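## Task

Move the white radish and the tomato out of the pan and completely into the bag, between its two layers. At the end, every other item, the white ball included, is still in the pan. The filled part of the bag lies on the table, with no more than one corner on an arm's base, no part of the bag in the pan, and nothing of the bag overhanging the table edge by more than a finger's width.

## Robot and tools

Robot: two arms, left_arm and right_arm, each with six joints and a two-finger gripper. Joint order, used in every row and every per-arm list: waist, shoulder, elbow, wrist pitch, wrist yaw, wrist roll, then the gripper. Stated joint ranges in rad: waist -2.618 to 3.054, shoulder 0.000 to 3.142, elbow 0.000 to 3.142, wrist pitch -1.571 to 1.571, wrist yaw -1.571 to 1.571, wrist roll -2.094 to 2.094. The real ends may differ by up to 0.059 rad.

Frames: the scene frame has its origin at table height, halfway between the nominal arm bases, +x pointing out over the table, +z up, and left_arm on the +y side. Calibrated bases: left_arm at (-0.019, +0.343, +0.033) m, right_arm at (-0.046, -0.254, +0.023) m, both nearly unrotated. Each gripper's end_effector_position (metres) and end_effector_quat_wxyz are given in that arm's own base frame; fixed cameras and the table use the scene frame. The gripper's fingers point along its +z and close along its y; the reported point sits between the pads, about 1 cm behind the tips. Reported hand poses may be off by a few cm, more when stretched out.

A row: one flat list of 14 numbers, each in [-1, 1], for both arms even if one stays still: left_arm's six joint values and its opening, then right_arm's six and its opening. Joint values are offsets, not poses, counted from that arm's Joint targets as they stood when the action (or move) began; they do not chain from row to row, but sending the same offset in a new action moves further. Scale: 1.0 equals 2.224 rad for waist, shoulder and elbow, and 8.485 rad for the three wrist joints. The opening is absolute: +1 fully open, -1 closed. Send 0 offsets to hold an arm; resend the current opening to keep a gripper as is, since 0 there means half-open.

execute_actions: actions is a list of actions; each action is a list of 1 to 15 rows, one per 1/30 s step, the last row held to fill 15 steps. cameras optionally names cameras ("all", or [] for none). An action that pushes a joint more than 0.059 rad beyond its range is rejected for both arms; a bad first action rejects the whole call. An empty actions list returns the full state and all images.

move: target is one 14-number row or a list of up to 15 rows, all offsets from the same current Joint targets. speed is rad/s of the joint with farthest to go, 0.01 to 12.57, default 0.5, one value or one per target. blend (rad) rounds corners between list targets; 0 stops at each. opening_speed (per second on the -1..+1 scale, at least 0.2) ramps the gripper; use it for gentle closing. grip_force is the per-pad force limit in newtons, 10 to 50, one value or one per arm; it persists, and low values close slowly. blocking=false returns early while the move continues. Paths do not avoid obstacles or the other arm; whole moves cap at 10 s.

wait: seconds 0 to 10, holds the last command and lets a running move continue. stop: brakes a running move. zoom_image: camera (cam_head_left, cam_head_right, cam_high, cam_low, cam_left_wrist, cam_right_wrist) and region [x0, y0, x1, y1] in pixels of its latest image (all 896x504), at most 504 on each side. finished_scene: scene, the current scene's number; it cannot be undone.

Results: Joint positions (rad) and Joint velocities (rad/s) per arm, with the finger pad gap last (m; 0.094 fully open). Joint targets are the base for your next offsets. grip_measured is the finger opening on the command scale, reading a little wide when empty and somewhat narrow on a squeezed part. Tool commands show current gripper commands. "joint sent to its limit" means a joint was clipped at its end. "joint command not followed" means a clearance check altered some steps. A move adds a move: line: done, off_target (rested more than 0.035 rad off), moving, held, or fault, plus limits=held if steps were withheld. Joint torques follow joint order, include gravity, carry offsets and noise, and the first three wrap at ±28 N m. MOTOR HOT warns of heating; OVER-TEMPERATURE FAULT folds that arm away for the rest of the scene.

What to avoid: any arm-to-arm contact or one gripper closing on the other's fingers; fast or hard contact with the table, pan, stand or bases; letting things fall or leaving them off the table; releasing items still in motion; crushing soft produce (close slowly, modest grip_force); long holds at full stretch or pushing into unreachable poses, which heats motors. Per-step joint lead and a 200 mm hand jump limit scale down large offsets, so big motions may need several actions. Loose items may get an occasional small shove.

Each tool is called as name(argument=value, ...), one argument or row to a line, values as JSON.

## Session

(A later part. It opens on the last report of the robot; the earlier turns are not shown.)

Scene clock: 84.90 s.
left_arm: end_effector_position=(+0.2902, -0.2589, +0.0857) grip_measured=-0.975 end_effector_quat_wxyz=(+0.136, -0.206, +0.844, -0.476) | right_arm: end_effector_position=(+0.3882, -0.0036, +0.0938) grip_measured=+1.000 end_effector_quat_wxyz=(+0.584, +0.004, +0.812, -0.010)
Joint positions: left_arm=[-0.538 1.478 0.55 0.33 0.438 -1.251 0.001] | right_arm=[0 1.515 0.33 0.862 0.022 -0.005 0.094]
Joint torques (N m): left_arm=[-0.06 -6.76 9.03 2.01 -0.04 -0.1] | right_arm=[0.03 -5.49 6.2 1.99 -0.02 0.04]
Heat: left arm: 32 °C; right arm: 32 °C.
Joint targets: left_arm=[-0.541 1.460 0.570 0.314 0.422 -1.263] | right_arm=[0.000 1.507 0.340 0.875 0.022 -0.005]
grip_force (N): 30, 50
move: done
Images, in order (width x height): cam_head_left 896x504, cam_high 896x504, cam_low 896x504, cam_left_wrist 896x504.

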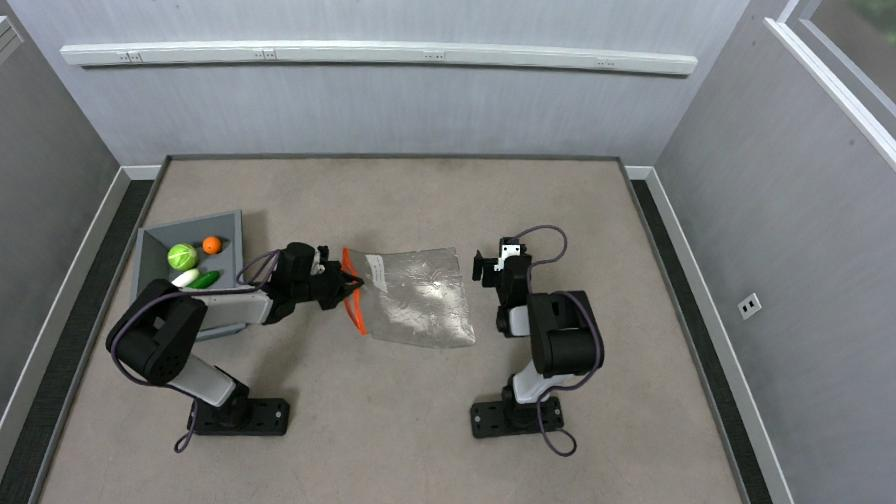

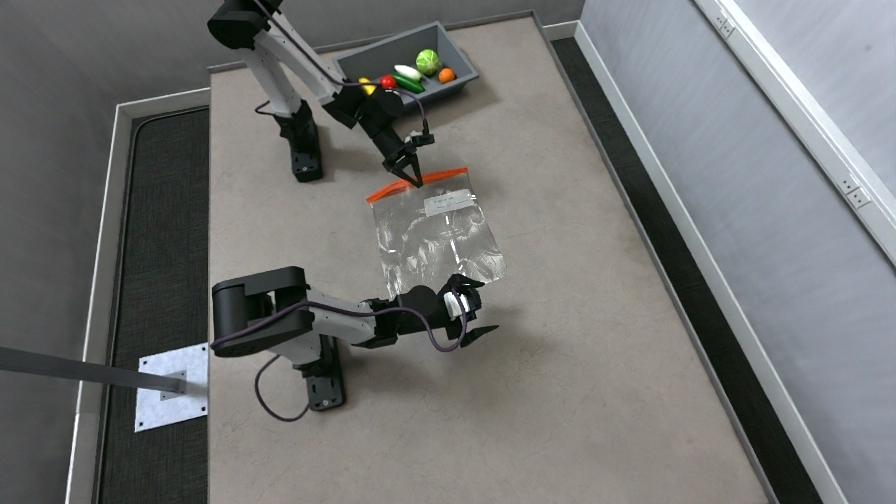

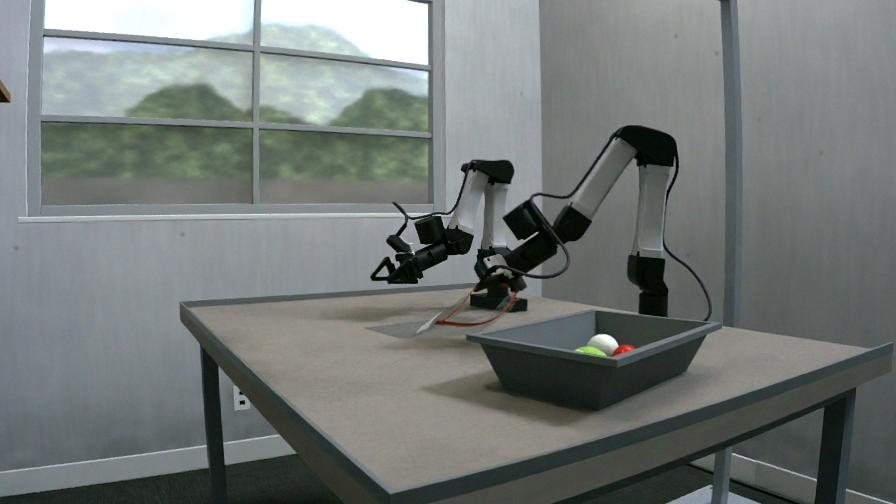

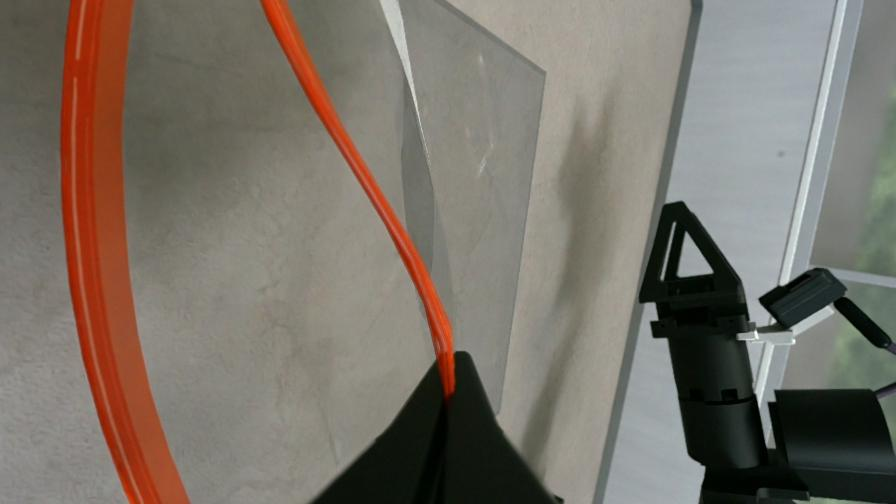

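move(
  target=[0,0,0,0,0,0,-1,0.3271,0.3296,0.874,-0.2612,-0.0026,0.0555,0.4],
  speed=0.8,
  cameras=["cam_right_wrist","cam_high","cam_head_left","cam_low","cam_left_wrist"],
)

Scene clock: 89.40 s.
left_arm: end_effector_position=(+0.2901, -0.2589, +0.0857) grip_measured=-0.975 end_effector_quat_wxyz=(+0.136, -0.206, +0.844, -0.476) | right_arm: end_effector_position=(+0.3646, +0.3248, +0.1527) grip_measured=+0.401 end_effector_quat_wxyz=(+0.112, -0.134, +0.982, +0.072)
Joint positions: left_arm=[-0.538 1.478 0.55 0.329 0.438 -1.251 0.001] | right_arm=[0.73 2.222 2.256 -1.338 0.006 0.459 0.066]
Joint torques (N m): left_arm=[-0.06 -6.79 9.02 1.98 -0.02 -0.11] | right_arm=[0.03 -9.95 8.94 0.69 -0.06 0.14]
Heat: left arm: 32 °C; right arm: 32 °C.
Joint targets: left_arm=[-0.541 1.460 0.570 0.314 0.422 -1.263] | right_arm=[0.728 2.239 2.285 -1.341 0.000 0.466]
grip_force (N): 30, 50
move: done
Images, in order (width x height): cam_head_left 896x504, cam_high 896x504, cam_low 896x504, cam_left_wrist 896x504, cam_right_wrist 896x504.

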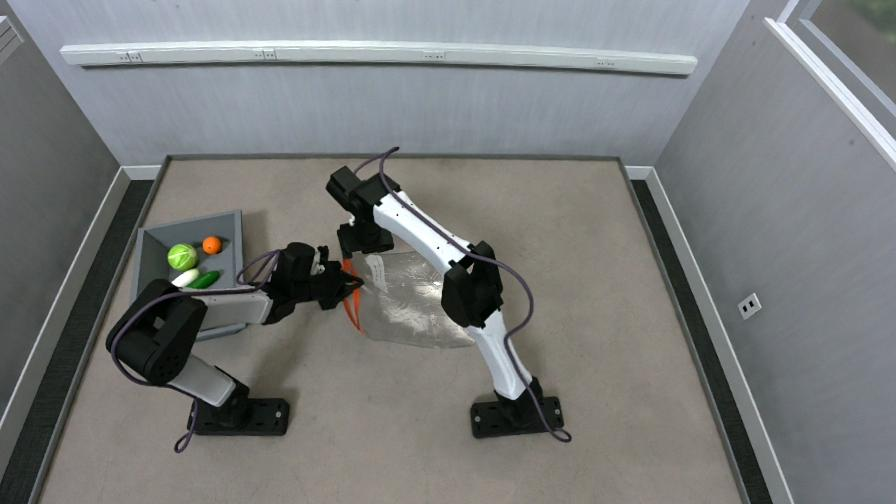

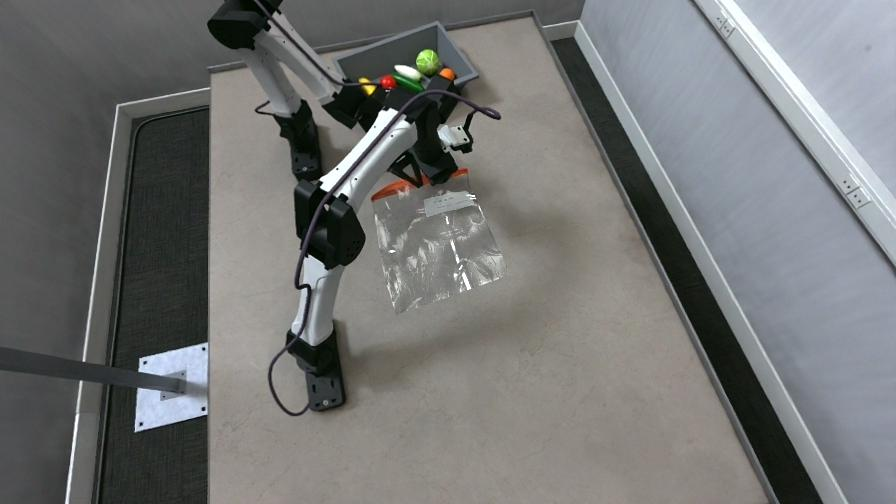

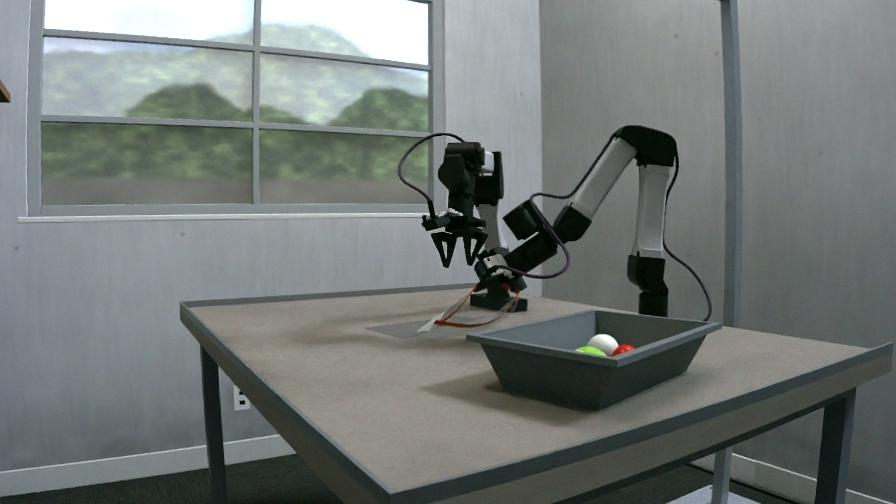

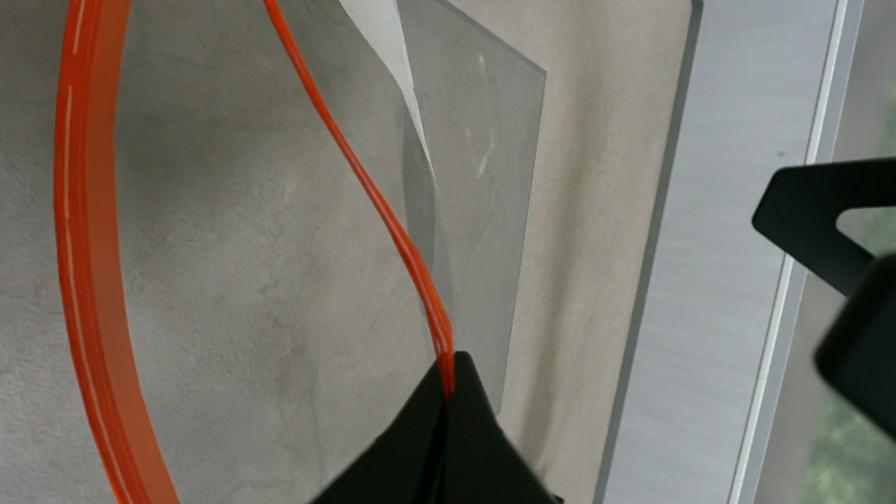

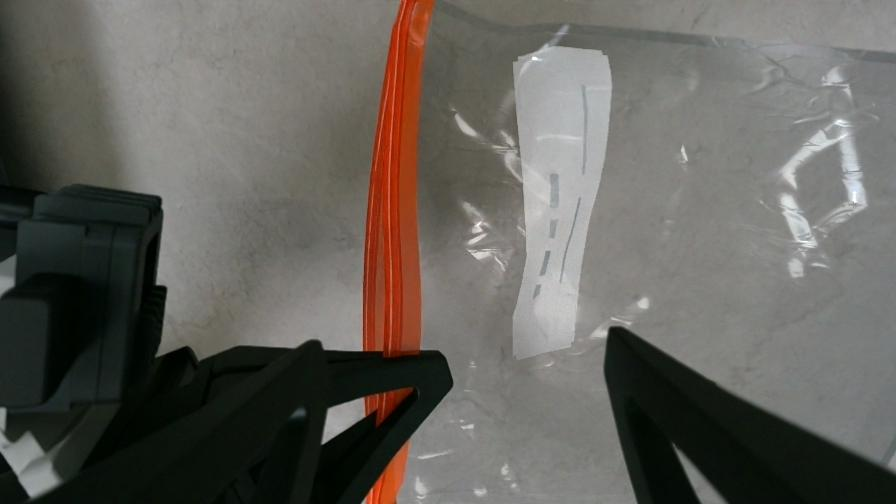

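zoom_image(
  camera="cam_right_wrist",
  region=[320, 180, 480, 380],
)

Scaled by 2.520 from the camera's 896x504 image, which has a finer 1280x720 frame.

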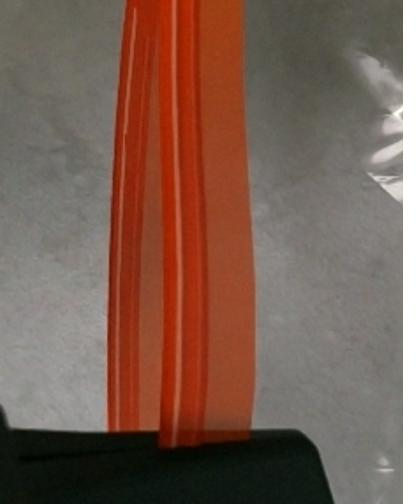

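move(
  target=[0,0,0,0,0,0,-1,0.0342,0,0,0,0,0,0.4],
  speed=0.3,
  cameras=["cam_right_wrist","cam_left_wrist"],
)

Scene clock: 92.63 s.
left_arm: end_effector_position=(+0.2886, -0.2577, +0.0827) grip_measured=-0.975 end_effector_quat_wxyz=(+0.131, -0.210, +0.847, -0.471) | right_arm: end_effector_position=(+0.3469, +0.3423, +0.1525) grip_measured=+0.401 end_effector_quat_wxyz=(+0.113, -0.160, +0.978, +0.068)
Joint positions: left_arm=[-0.538 1.478 0.55 0.314 0.436 -1.252 0.001] | right_arm=[0.786 2.222 2.256 -1.342 0.02 0.46 0.066]
Joint torques (N m): left_arm=[-0.1 -6.78 8.99 2.13 -0.01 -0.1] | right_arm=[1.84 -9.95 8.91 0.75 -0.18 0.11]
Heat: left arm: 32 °C; right arm: 32 °C.
Joint targets: left_arm=[-0.541 1.460 0.570 0.314 0.422 -1.264] | right_arm=[0.804 2.239 2.285 -1.341 0.000 0.466]
grip_force (N): 30, 50
move: done
Images, in order (width x height): cam_left_wrist 896x504, cam_right_wrist 896x504.

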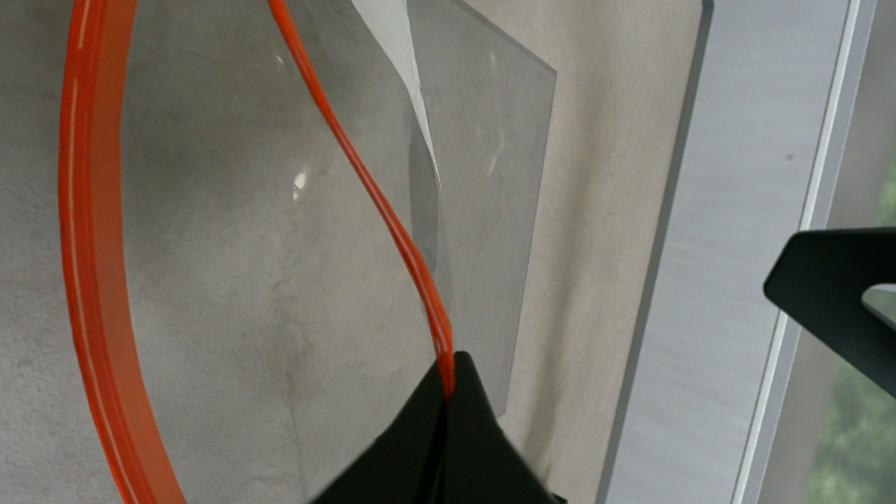

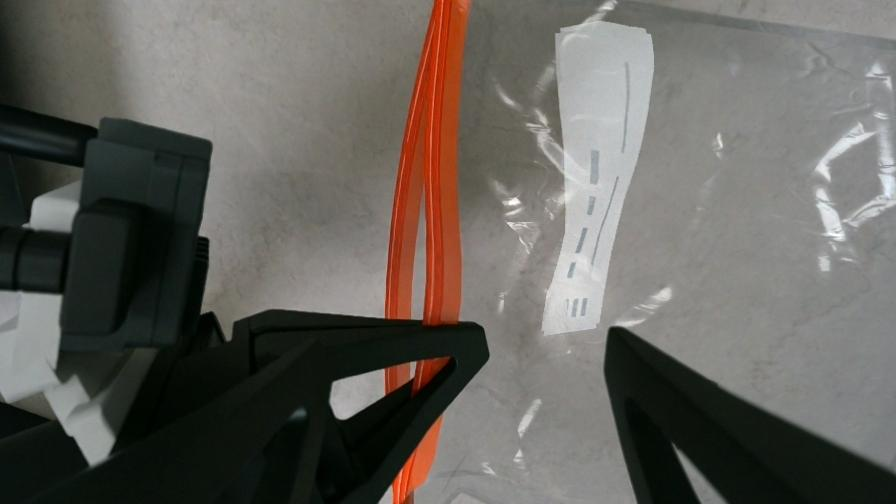

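move(
  target=[0,0,0,0,0,0,-1,0,0.0594,0.0427,0.0038,0,0,0.4],
  speed=0.3,
  cameras=["cam_right_wrist"],
)

Scene clock: 94.87 s.
left_arm: end_effector_position=(+0.2849, -0.2486, +0.0685) grip_measured=-0.975 end_effector_quat_wxyz=(+0.118, -0.237, +0.857, -0.443) | right_arm: end_effector_position=(+0.3613, +0.3520, +0.1260) grip_measured=+0.401 end_effector_quat_wxyz=(+0.105, -0.159, +0.980, +0.051)
Joint positions: left_arm=[-0.535 1.478 0.55 0.245 0.406 -1.269 0.001] | right_arm=[0.786 2.34 2.357 -1.357 0.039 0.46 0.066]
Joint torques (N m): left_arm=[-0.31 -6.71 8.92 2.84 0.26 0.06] | right_arm=[1.81 -9.46 8.34 1.16 -0.36 0.11]
Heat: left arm: 33 °C; right arm: 32 °C.
Joint targets: left_arm=[-0.541 1.460 0.570 0.314 0.422 -1.264] | right_arm=[0.804 2.372 2.379 -1.309 0.000 0.466]
grip_force (N): 30, 50
move: off_target (left_arm, right_arm); left_arm: the wrist pitch is farthest, 0.069 rad from its target; right_arm: the wrist pitch is farthest, 0.048 rad from its target
Images, in order (width x height): cam_right_wrist 896x504.

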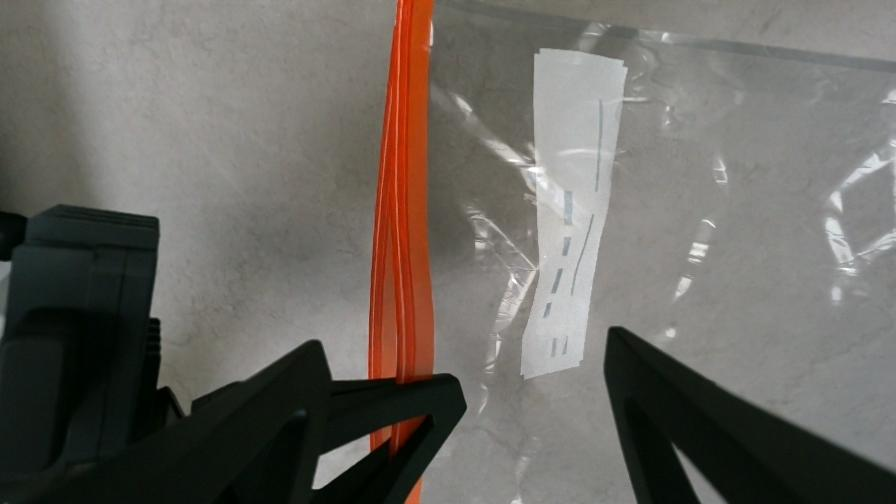

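move(
  target=[0,0,0,0,0,0,-1,-0.06,-0.02,0,0,0,0,0.4],
  speed=0.4,
  cameras=["cam_right_wrist","cam_low"],
)

Scene clock: 96.30 s.
left_arm: end_effector_position=(+0.2925, -0.2532, +0.0802) grip_measured=-0.975 end_effector_quat_wxyz=(+0.137, -0.226, +0.846, -0.463) | right_arm: end_effector_position=(+0.4041, +0.3152, +0.1279) grip_measured=+0.401 end_effector_quat_wxyz=(+0.114, -0.101, +0.986, +0.067)
Joint positions: left_arm=[-0.535 1.478 0.55 0.307 0.407 -1.269 0.001] | right_arm=[0.665 2.34 2.357 -1.323 0.009 0.46 0.066]
Joint torques (N m): left_arm=[-0.29 -6.74 8.96 2.22 0.26 0.05] | right_arm=[0.62 -13.45 8.39 0.89 -0.08 0.11]
Heat: left arm: 33 °C; right arm: 33 °C.
Joint targets: left_arm=[-0.541 1.460 0.570 0.314 0.422 -1.264] | right_arm=[0.671 2.327 2.379 -1.309 0.000 0.466]
grip_force (N): 30, 50
move: done
Images, in order (width x height): cam_low 896x504, cam_right_wrist 896x504.

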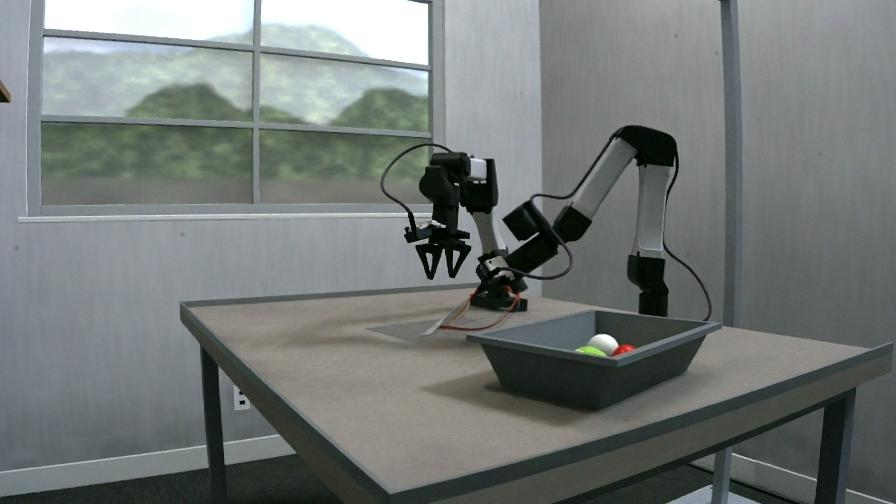

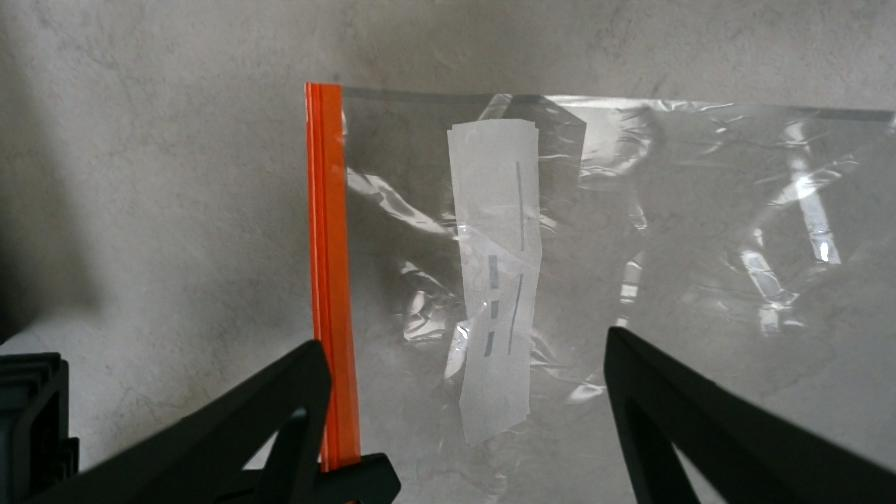

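move(
  target=[-0.1583,-0.0022,-0.0225,0.01,-0.0969,-0.0655,-1,0,0,0,0,0,0,0.4],
  speed=0.3,
  cameras=["cam_right_wrist","cam_left_wrist","cam_head_left","cam_low"],
)

Scene clock: 101.17 s.
left_arm: end_effector_position=(+0.2953, -0.2595, +0.0889) grip_measured=-0.976 end_effector_quat_wxyz=(+0.268, -0.464, +0.727, -0.429) | right_arm: end_effector_position=(+0.4041, +0.3152, +0.1279) grip_measured=+0.401 end_effector_quat_wxyz=(+0.114, -0.101, +0.986, +0.067)
Joint positions: left_arm=[-0.888 1.478 0.532 0.393 -0.384 -1.807 0.001] | right_arm=[0.665 2.34 2.357 -1.323 0.009 0.46 0.066]
Joint torques (N m): left_arm=[-0.24 -7.09 5.81 2.19 -0.27 -0.11] | right_arm=[0.55 -13.42 8.42 0.89 -0.08 0.11]
Heat: left arm: 33 °C; right arm: 34 °C.
Joint targets: left_arm=[-0.893 1.455 0.520 0.399 -0.401 -1.820] | right_arm=[0.671 2.327 2.379 -1.309 0.000 0.466]
grip_force (N): 30, 50
move: done
Images, in order (width x height): cam_head_left 896x504, cam_low 896x504, cam_left_wrist 896x504, cam_right_wrist 896x504.

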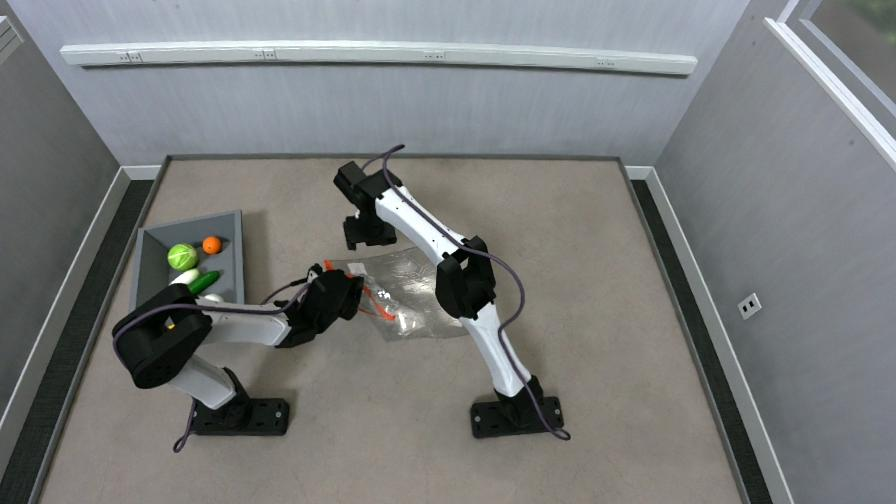

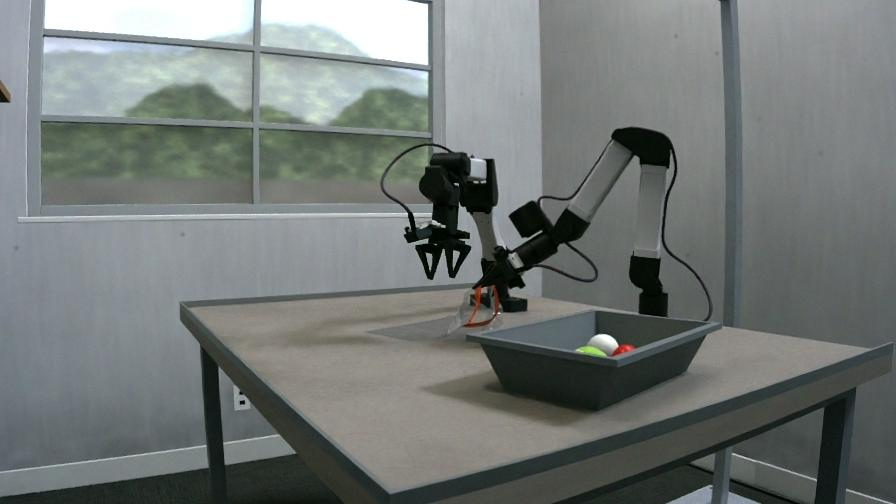

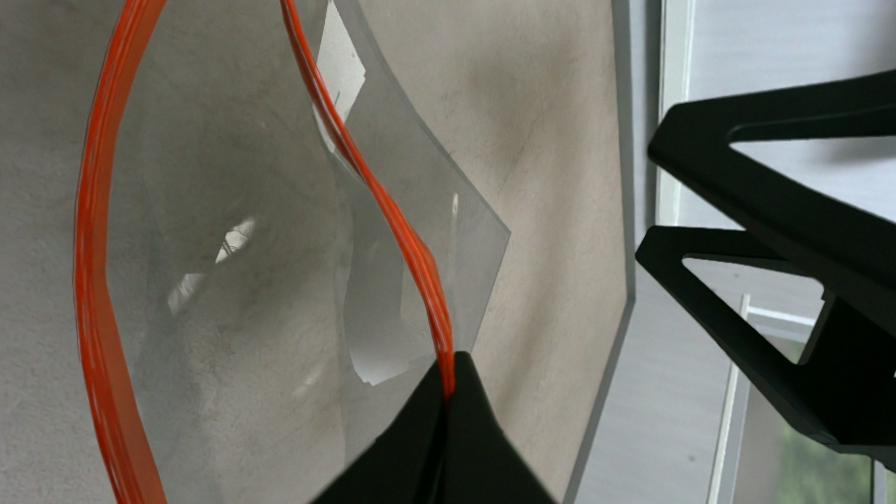

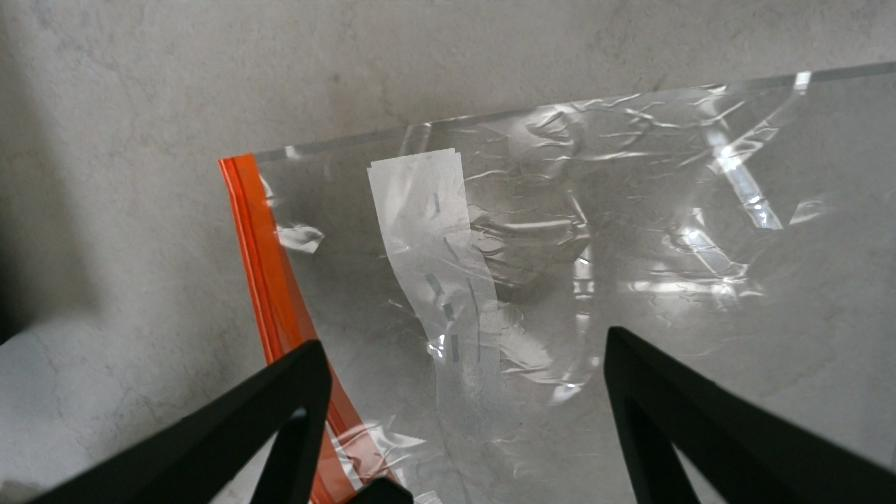

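move(
  target=[0,0,0,0,0,0,-1,0.0618,-0.004,-0.0288,0.0011,0,-0.077,0.1],
  speed=0.25,
  cameras=["cam_right_wrist","cam_left_wrist"],
)

Scene clock: 105.77 s.
left_arm: end_effector_position=(+0.2942, -0.2590, +0.0873) grip_measured=-0.976 end_effector_quat_wxyz=(+0.268, -0.464, +0.728, -0.428) | right_arm: end_effector_position=(+0.3605, +0.3628, +0.1183) grip_measured=+0.101 end_effector_quat_wxyz=(+0.121, -0.463, +0.878, +0.034)
Joint positions: left_arm=[-0.889 1.478 0.528 0.393 -0.384 -1.808 0.001] | right_arm=[0.792 2.34 2.321 -1.3 0.009 -0.18 0.052]
Joint torques (N m): left_arm=[-0.1 -7.04 6.17 2.19 -0.31 -0.09] | right_arm=[1.65 -14.24 5.76 0.73 -0.11 -0.05]
Heat: left arm: 33 °C; right arm: 36 °C.
Joint targets: left_arm=[-0.893 1.455 0.520 0.399 -0.400 -1.819] | right_arm=[0.808 2.318 2.315 -1.299 0.000 -0.187]
grip_force (N): 30, 50
move: done
Images, in order (width x height): cam_left_wrist 896x504, cam_right_wrist 896x504.

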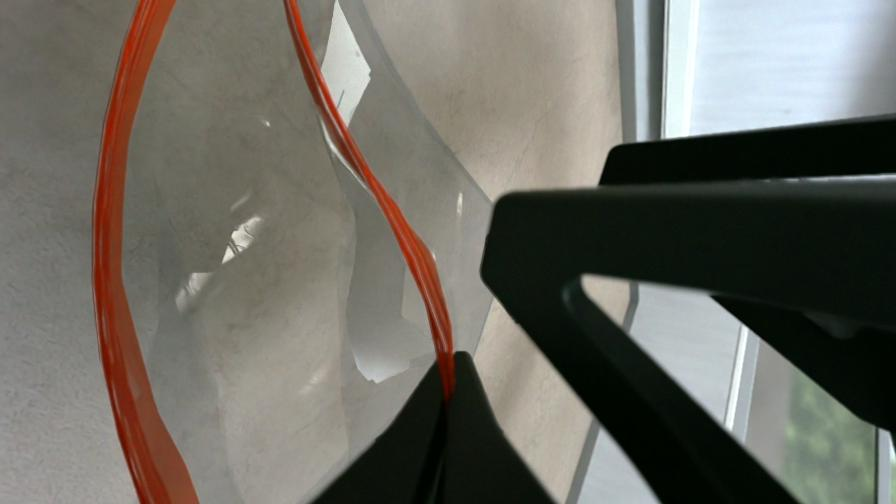

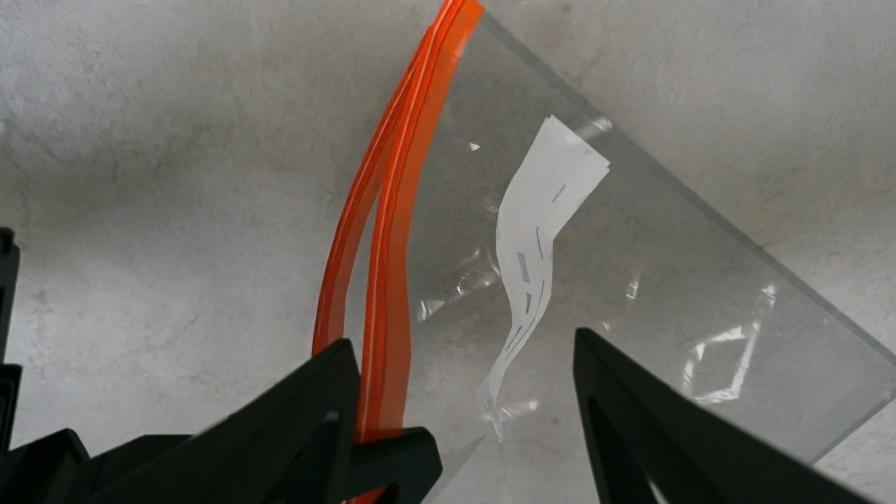

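move(
  target=[
    [0,0,0,0,0,0,-1,0.0202,0,0,0,0,0,0.1],
    [0,0,0,0,0,0,-1,0.0202,-0.0047,-0.0854,0.0191,0,0,0.1],
  ],
  speed=0.25,
  cameras=["cam_right_wrist","cam_left_wrist"],
)

Scene clock: 108.67 s.
left_arm: end_effector_position=(+0.2812, -0.2436, +0.0624) grip_measured=-0.975 end_effector_quat_wxyz=(+0.262, -0.469, +0.753, -0.380) | right_arm: end_effector_position=(+0.3504, +0.3771, +0.0792) grip_measured=+0.100 end_effector_quat_wxyz=(+0.120, -0.482, +0.867, +0.032)
Joint positions: left_arm=[-0.893 1.471 0.501 0.302 -0.391 -1.817 0.001] | right_arm=[0.827 2.33 2.147 -1.138 0.014 -0.19 0.052]
Joint torques (N m): left_arm=[0.21 -6.28 8.5 3.09 -0.28 0] | right_arm=[2.62 -14.3 4.49 0.74 -0.18 0.07]
Heat: left arm: 34 °C; right arm: 37 °C.
Joint targets: left_arm=[-0.893 1.455 0.520 0.399 -0.400 -1.819] | right_arm=[0.853 2.308 2.126 -1.137 0.000 -0.187]
grip_force (N): 30, 50
move: off_target (left_arm); left_arm: the wrist pitch is farthest, 0.097 rad from its target
Images, in order (width x height): cam_left_wrist 896x504, cam_right_wrist 896x504.

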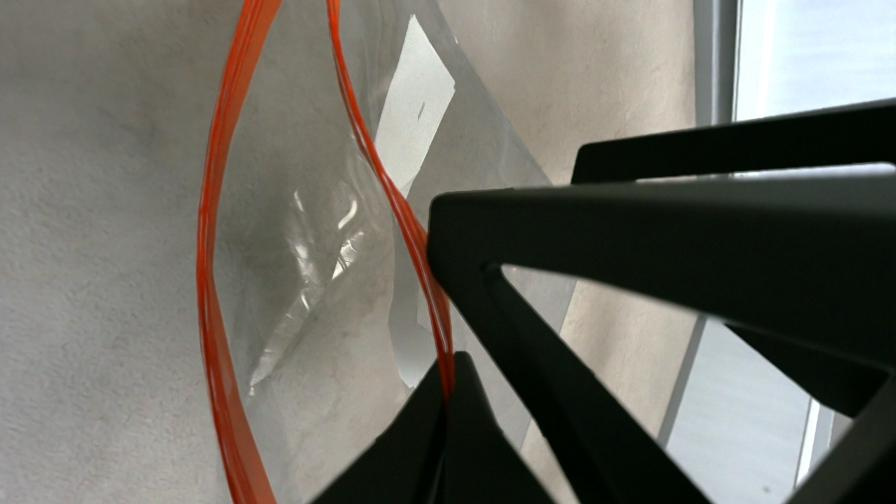

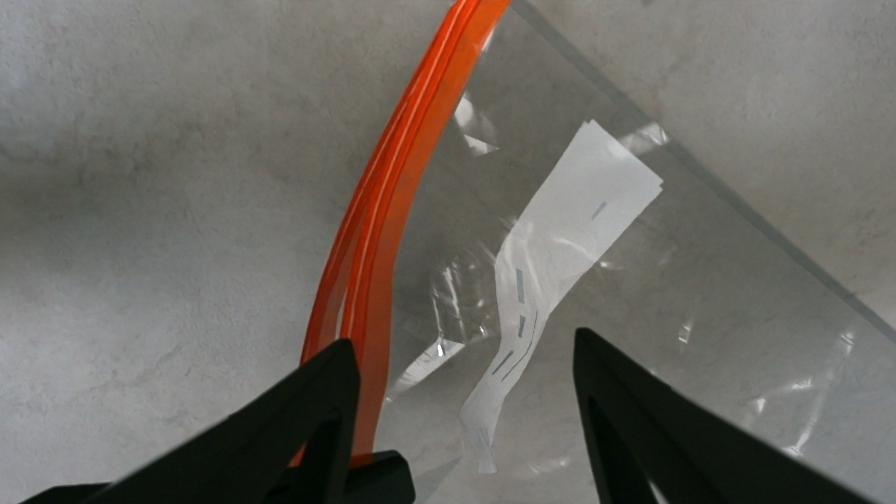

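move(
  target=[
    [0,0,0,0,0,0,-1,-0.0202,0.0047,0.0854,-0.0191,0,0,0.1],
    [0,0,0,0,0,0,-1,-0.1,0.0047,0.0854,-0.0191,0,0,0.1],
  ],
  speed=0.4,
  blend=[0.05,0],
  cameras=["cam_right_wrist","cam_left_wrist"],
)

Scene clock: 112.13 s.
left_arm: end_effector_position=(+0.2909, -0.2544, +0.0862) grip_measured=-0.975 end_effector_quat_wxyz=(+0.269, -0.467, +0.725, -0.428) | right_arm: end_effector_position=(+0.4112, +0.2956, +0.1140) grip_measured=+0.100 end_effector_quat_wxyz=(+0.115, -0.393, +0.912, +0.021)
Joint positions: left_arm=[-0.893 1.461 0.505 0.399 -0.395 -1.817 0.001] | right_arm=[0.626 2.33 2.29 -1.297 0.008 -0.19 0.052]
Joint torques (N m): left_arm=[0.21 -5.52 8.32 2.12 -0.21 0] | right_arm=[0.57 -13.29 8.73 0.66 -0.11 0.08]
Heat: left arm: 34 °C; right arm: 38 °C.
Joint targets: left_arm=[-0.893 1.455 0.520 0.399 -0.400 -1.819] | right_arm=[0.631 2.318 2.315 -1.299 0.000 -0.187]
grip_force (N): 30, 50
move: done
Images, in order (width x height): cam_left_wrist 896x504, cam_right_wrist 896x504.

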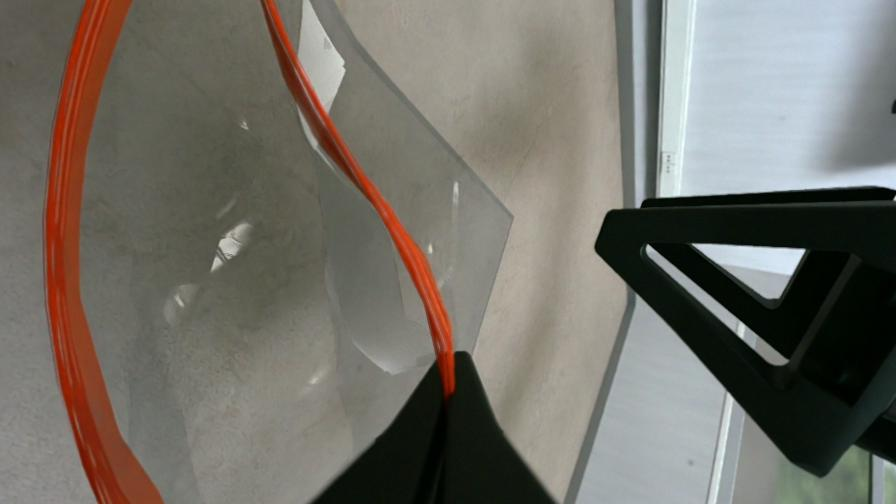

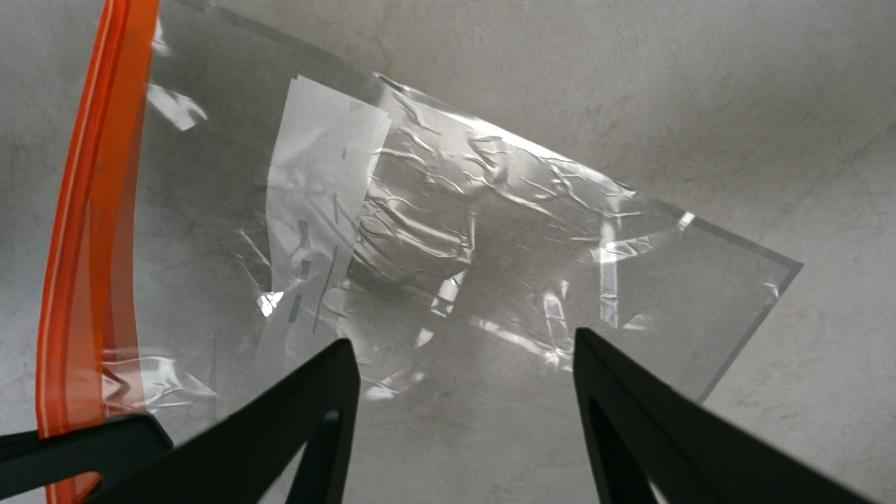

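move(
  target=[0,0,0,0,0,0.1673,-1,0,0,0,0,0,0,0.1],
  speed=0.4,
  cameras=["cam_right_wrist","cam_left_wrist","cam_low","cam_high","cam_head_left"],
)

Scene clock: 116.70 s.
left_arm: end_effector_position=(+0.2909, -0.2544, +0.0862) grip_measured=-0.975 end_effector_quat_wxyz=(+0.482, +0.111, +0.855, -0.153) | right_arm: end_effector_position=(+0.4112, +0.2956, +0.1140) grip_measured=+0.100 end_effector_quat_wxyz=(+0.115, -0.393, +0.912, +0.021)
Joint positions: left_arm=[-0.893 1.461 0.505 0.399 -0.395 -0.413 0.001] | right_arm=[0.626 2.33 2.29 -1.297 0.008 -0.19 0.052]
Joint torques (N m): left_arm=[0.2 -5.6 8.42 2.19 -0.18 0.08] | right_arm=[0.47 -13.29 8.72 0.68 -0.11 0.07]
Heat: left arm: 34 °C; right arm: 39 °C.
Joint targets: left_arm=[-0.893 1.455 0.520 0.399 -0.400 -0.400] | right_arm=[0.631 2.318 2.315 -1.299 0.000 -0.187]
grip_force (N): 30, 50
move: done
Images, in order (width x height): cam_head_left 896x504, cam_high 896x504, cam_low 896x504, cam_left_wrist 896x504, cam_right_wrist 896x504.

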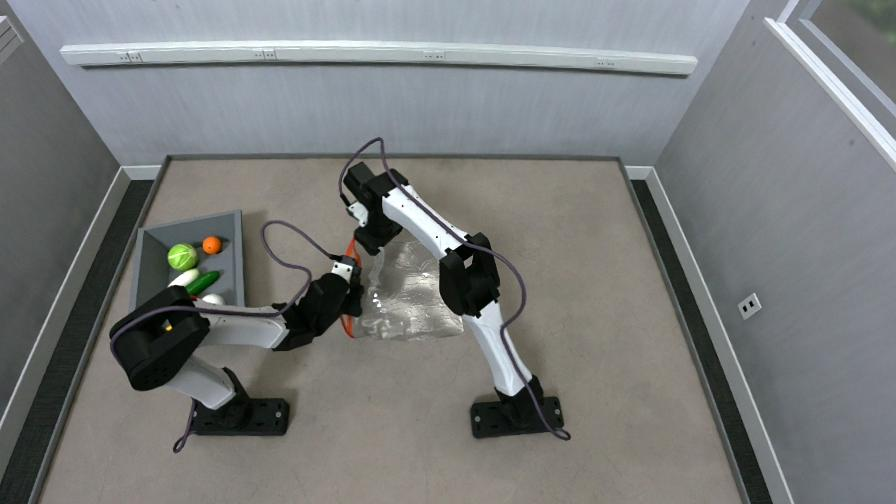

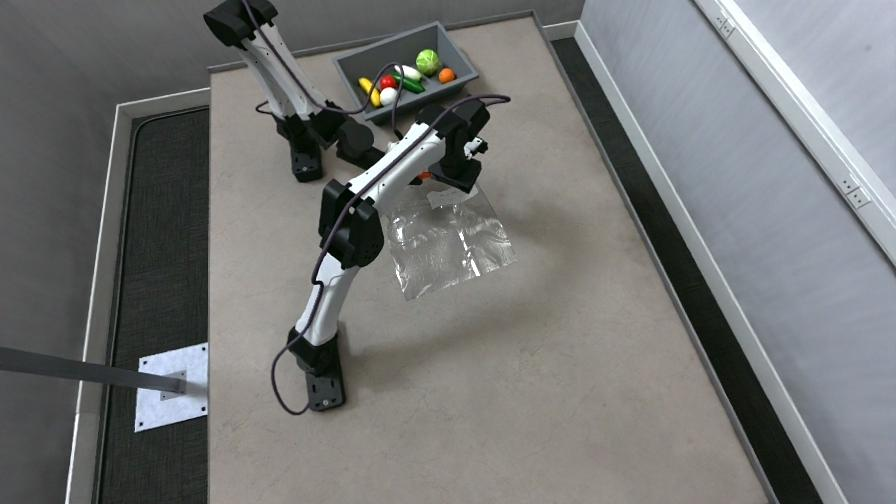

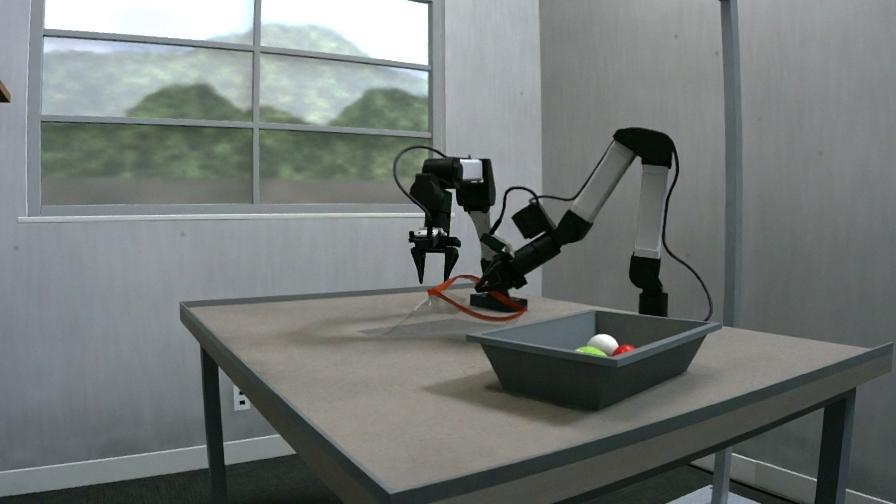

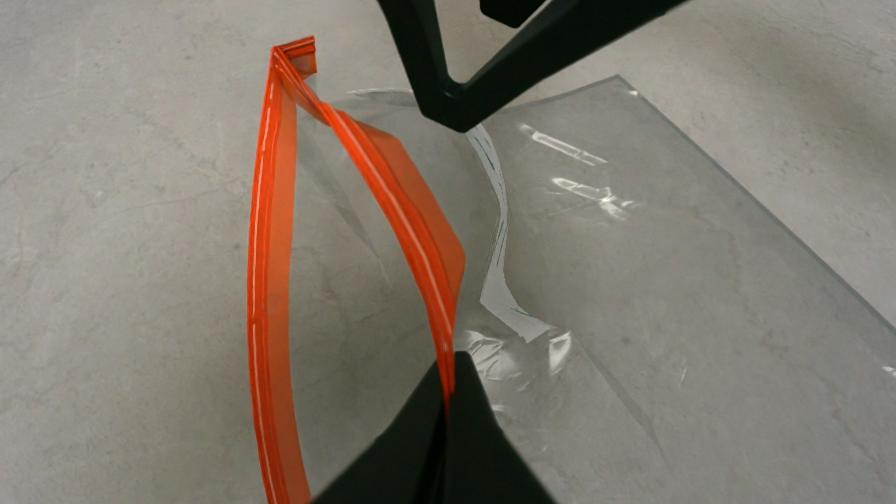

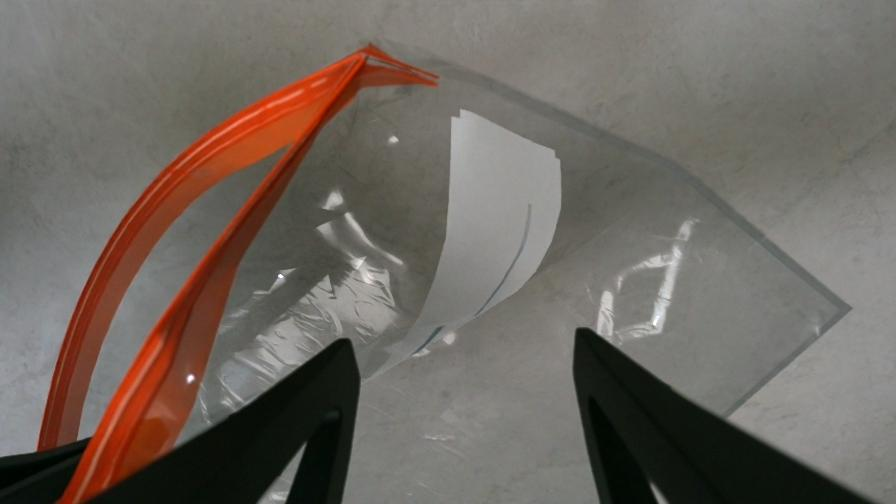

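move(
  target=[0,0,0,0,0,0,-1,0.0513,0.0908,0.1034,-0.0134,0,0.072,0.1],
  speed=0.3,
  cameras=["cam_right_wrist","cam_left_wrist"],
)

Scene clock: 121.00 s.
left_arm: end_effector_position=(+0.2909, -0.2544, +0.0862) grip_measured=-0.975 end_effector_quat_wxyz=(+0.482, +0.111, +0.855, -0.153) | right_arm: end_effector_position=(+0.3850, +0.3489, +0.0910) grip_measured=+0.100 end_effector_quat_wxyz=(+0.077, -0.160, +0.983, +0.045)
Joint positions: left_arm=[-0.893 1.461 0.505 0.399 -0.395 -0.413 0.001] | right_arm=[0.739 2.501 2.518 -1.409 0.008 0.416 0.052]
Joint torques (N m): left_arm=[0.21 -5.59 8.38 2.19 -0.19 0.07] | right_arm=[0.57 -11.43 8.76 0.59 -0.05 0.14]
Heat: left arm: 34 °C; right arm: 40 °C.
Joint targets: left_arm=[-0.893 1.455 0.520 0.399 -0.400 -0.400] | right_arm=[0.745 2.520 2.545 -1.413 0.000 0.424]
grip_force (N): 30, 50
move: done
Images, in order (width x height): cam_left_wrist 896x504, cam_right_wrist 896x504.

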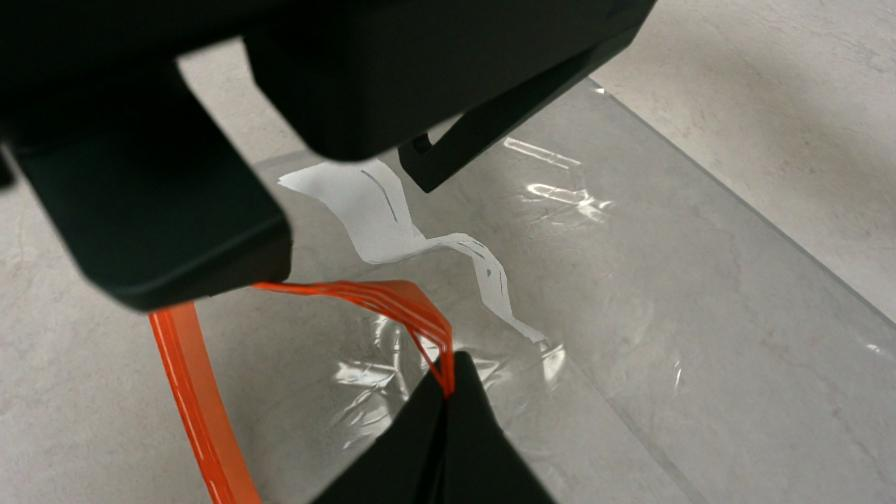

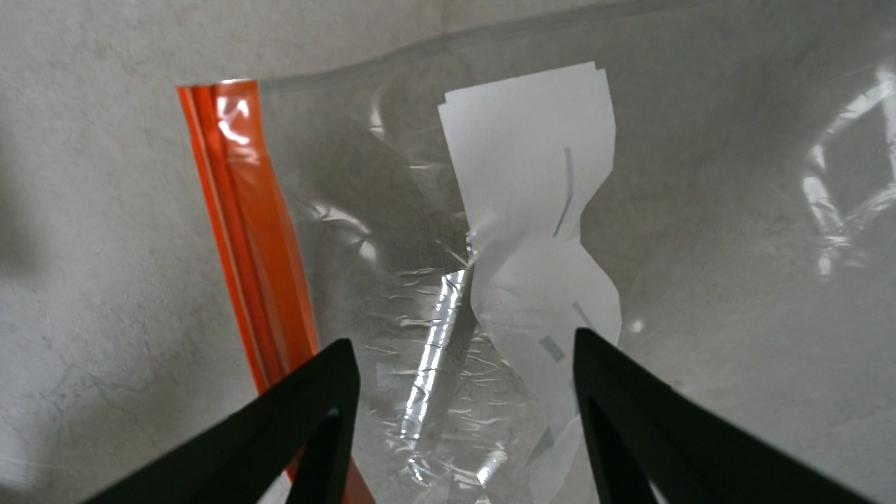

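zoom_image(
  camera="cam_right_wrist",
  region=[160, 70, 400, 310],
)

zoom_image(
  camera="cam_right_wrist",
  region=[180, 280, 420, 504],
)

Scaled by 2.100 from the camera's 896x504 image, which has a finer 1280x720 frame.

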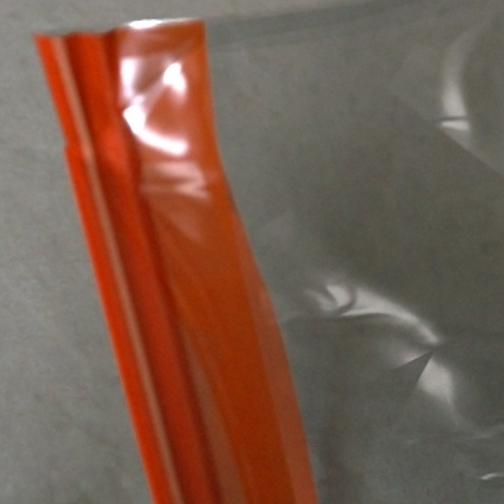

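Scaled by 2.100 from the camera's 896x504 image, which has a finer 1280x720 frame.

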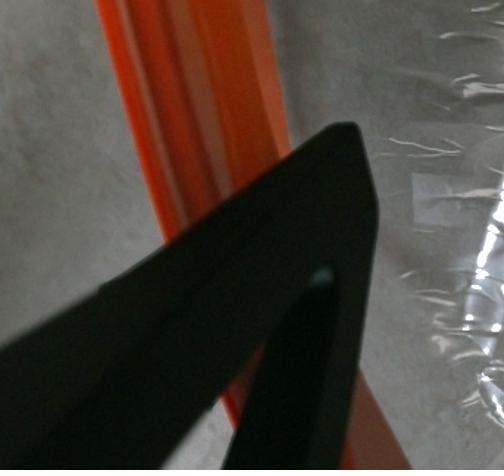

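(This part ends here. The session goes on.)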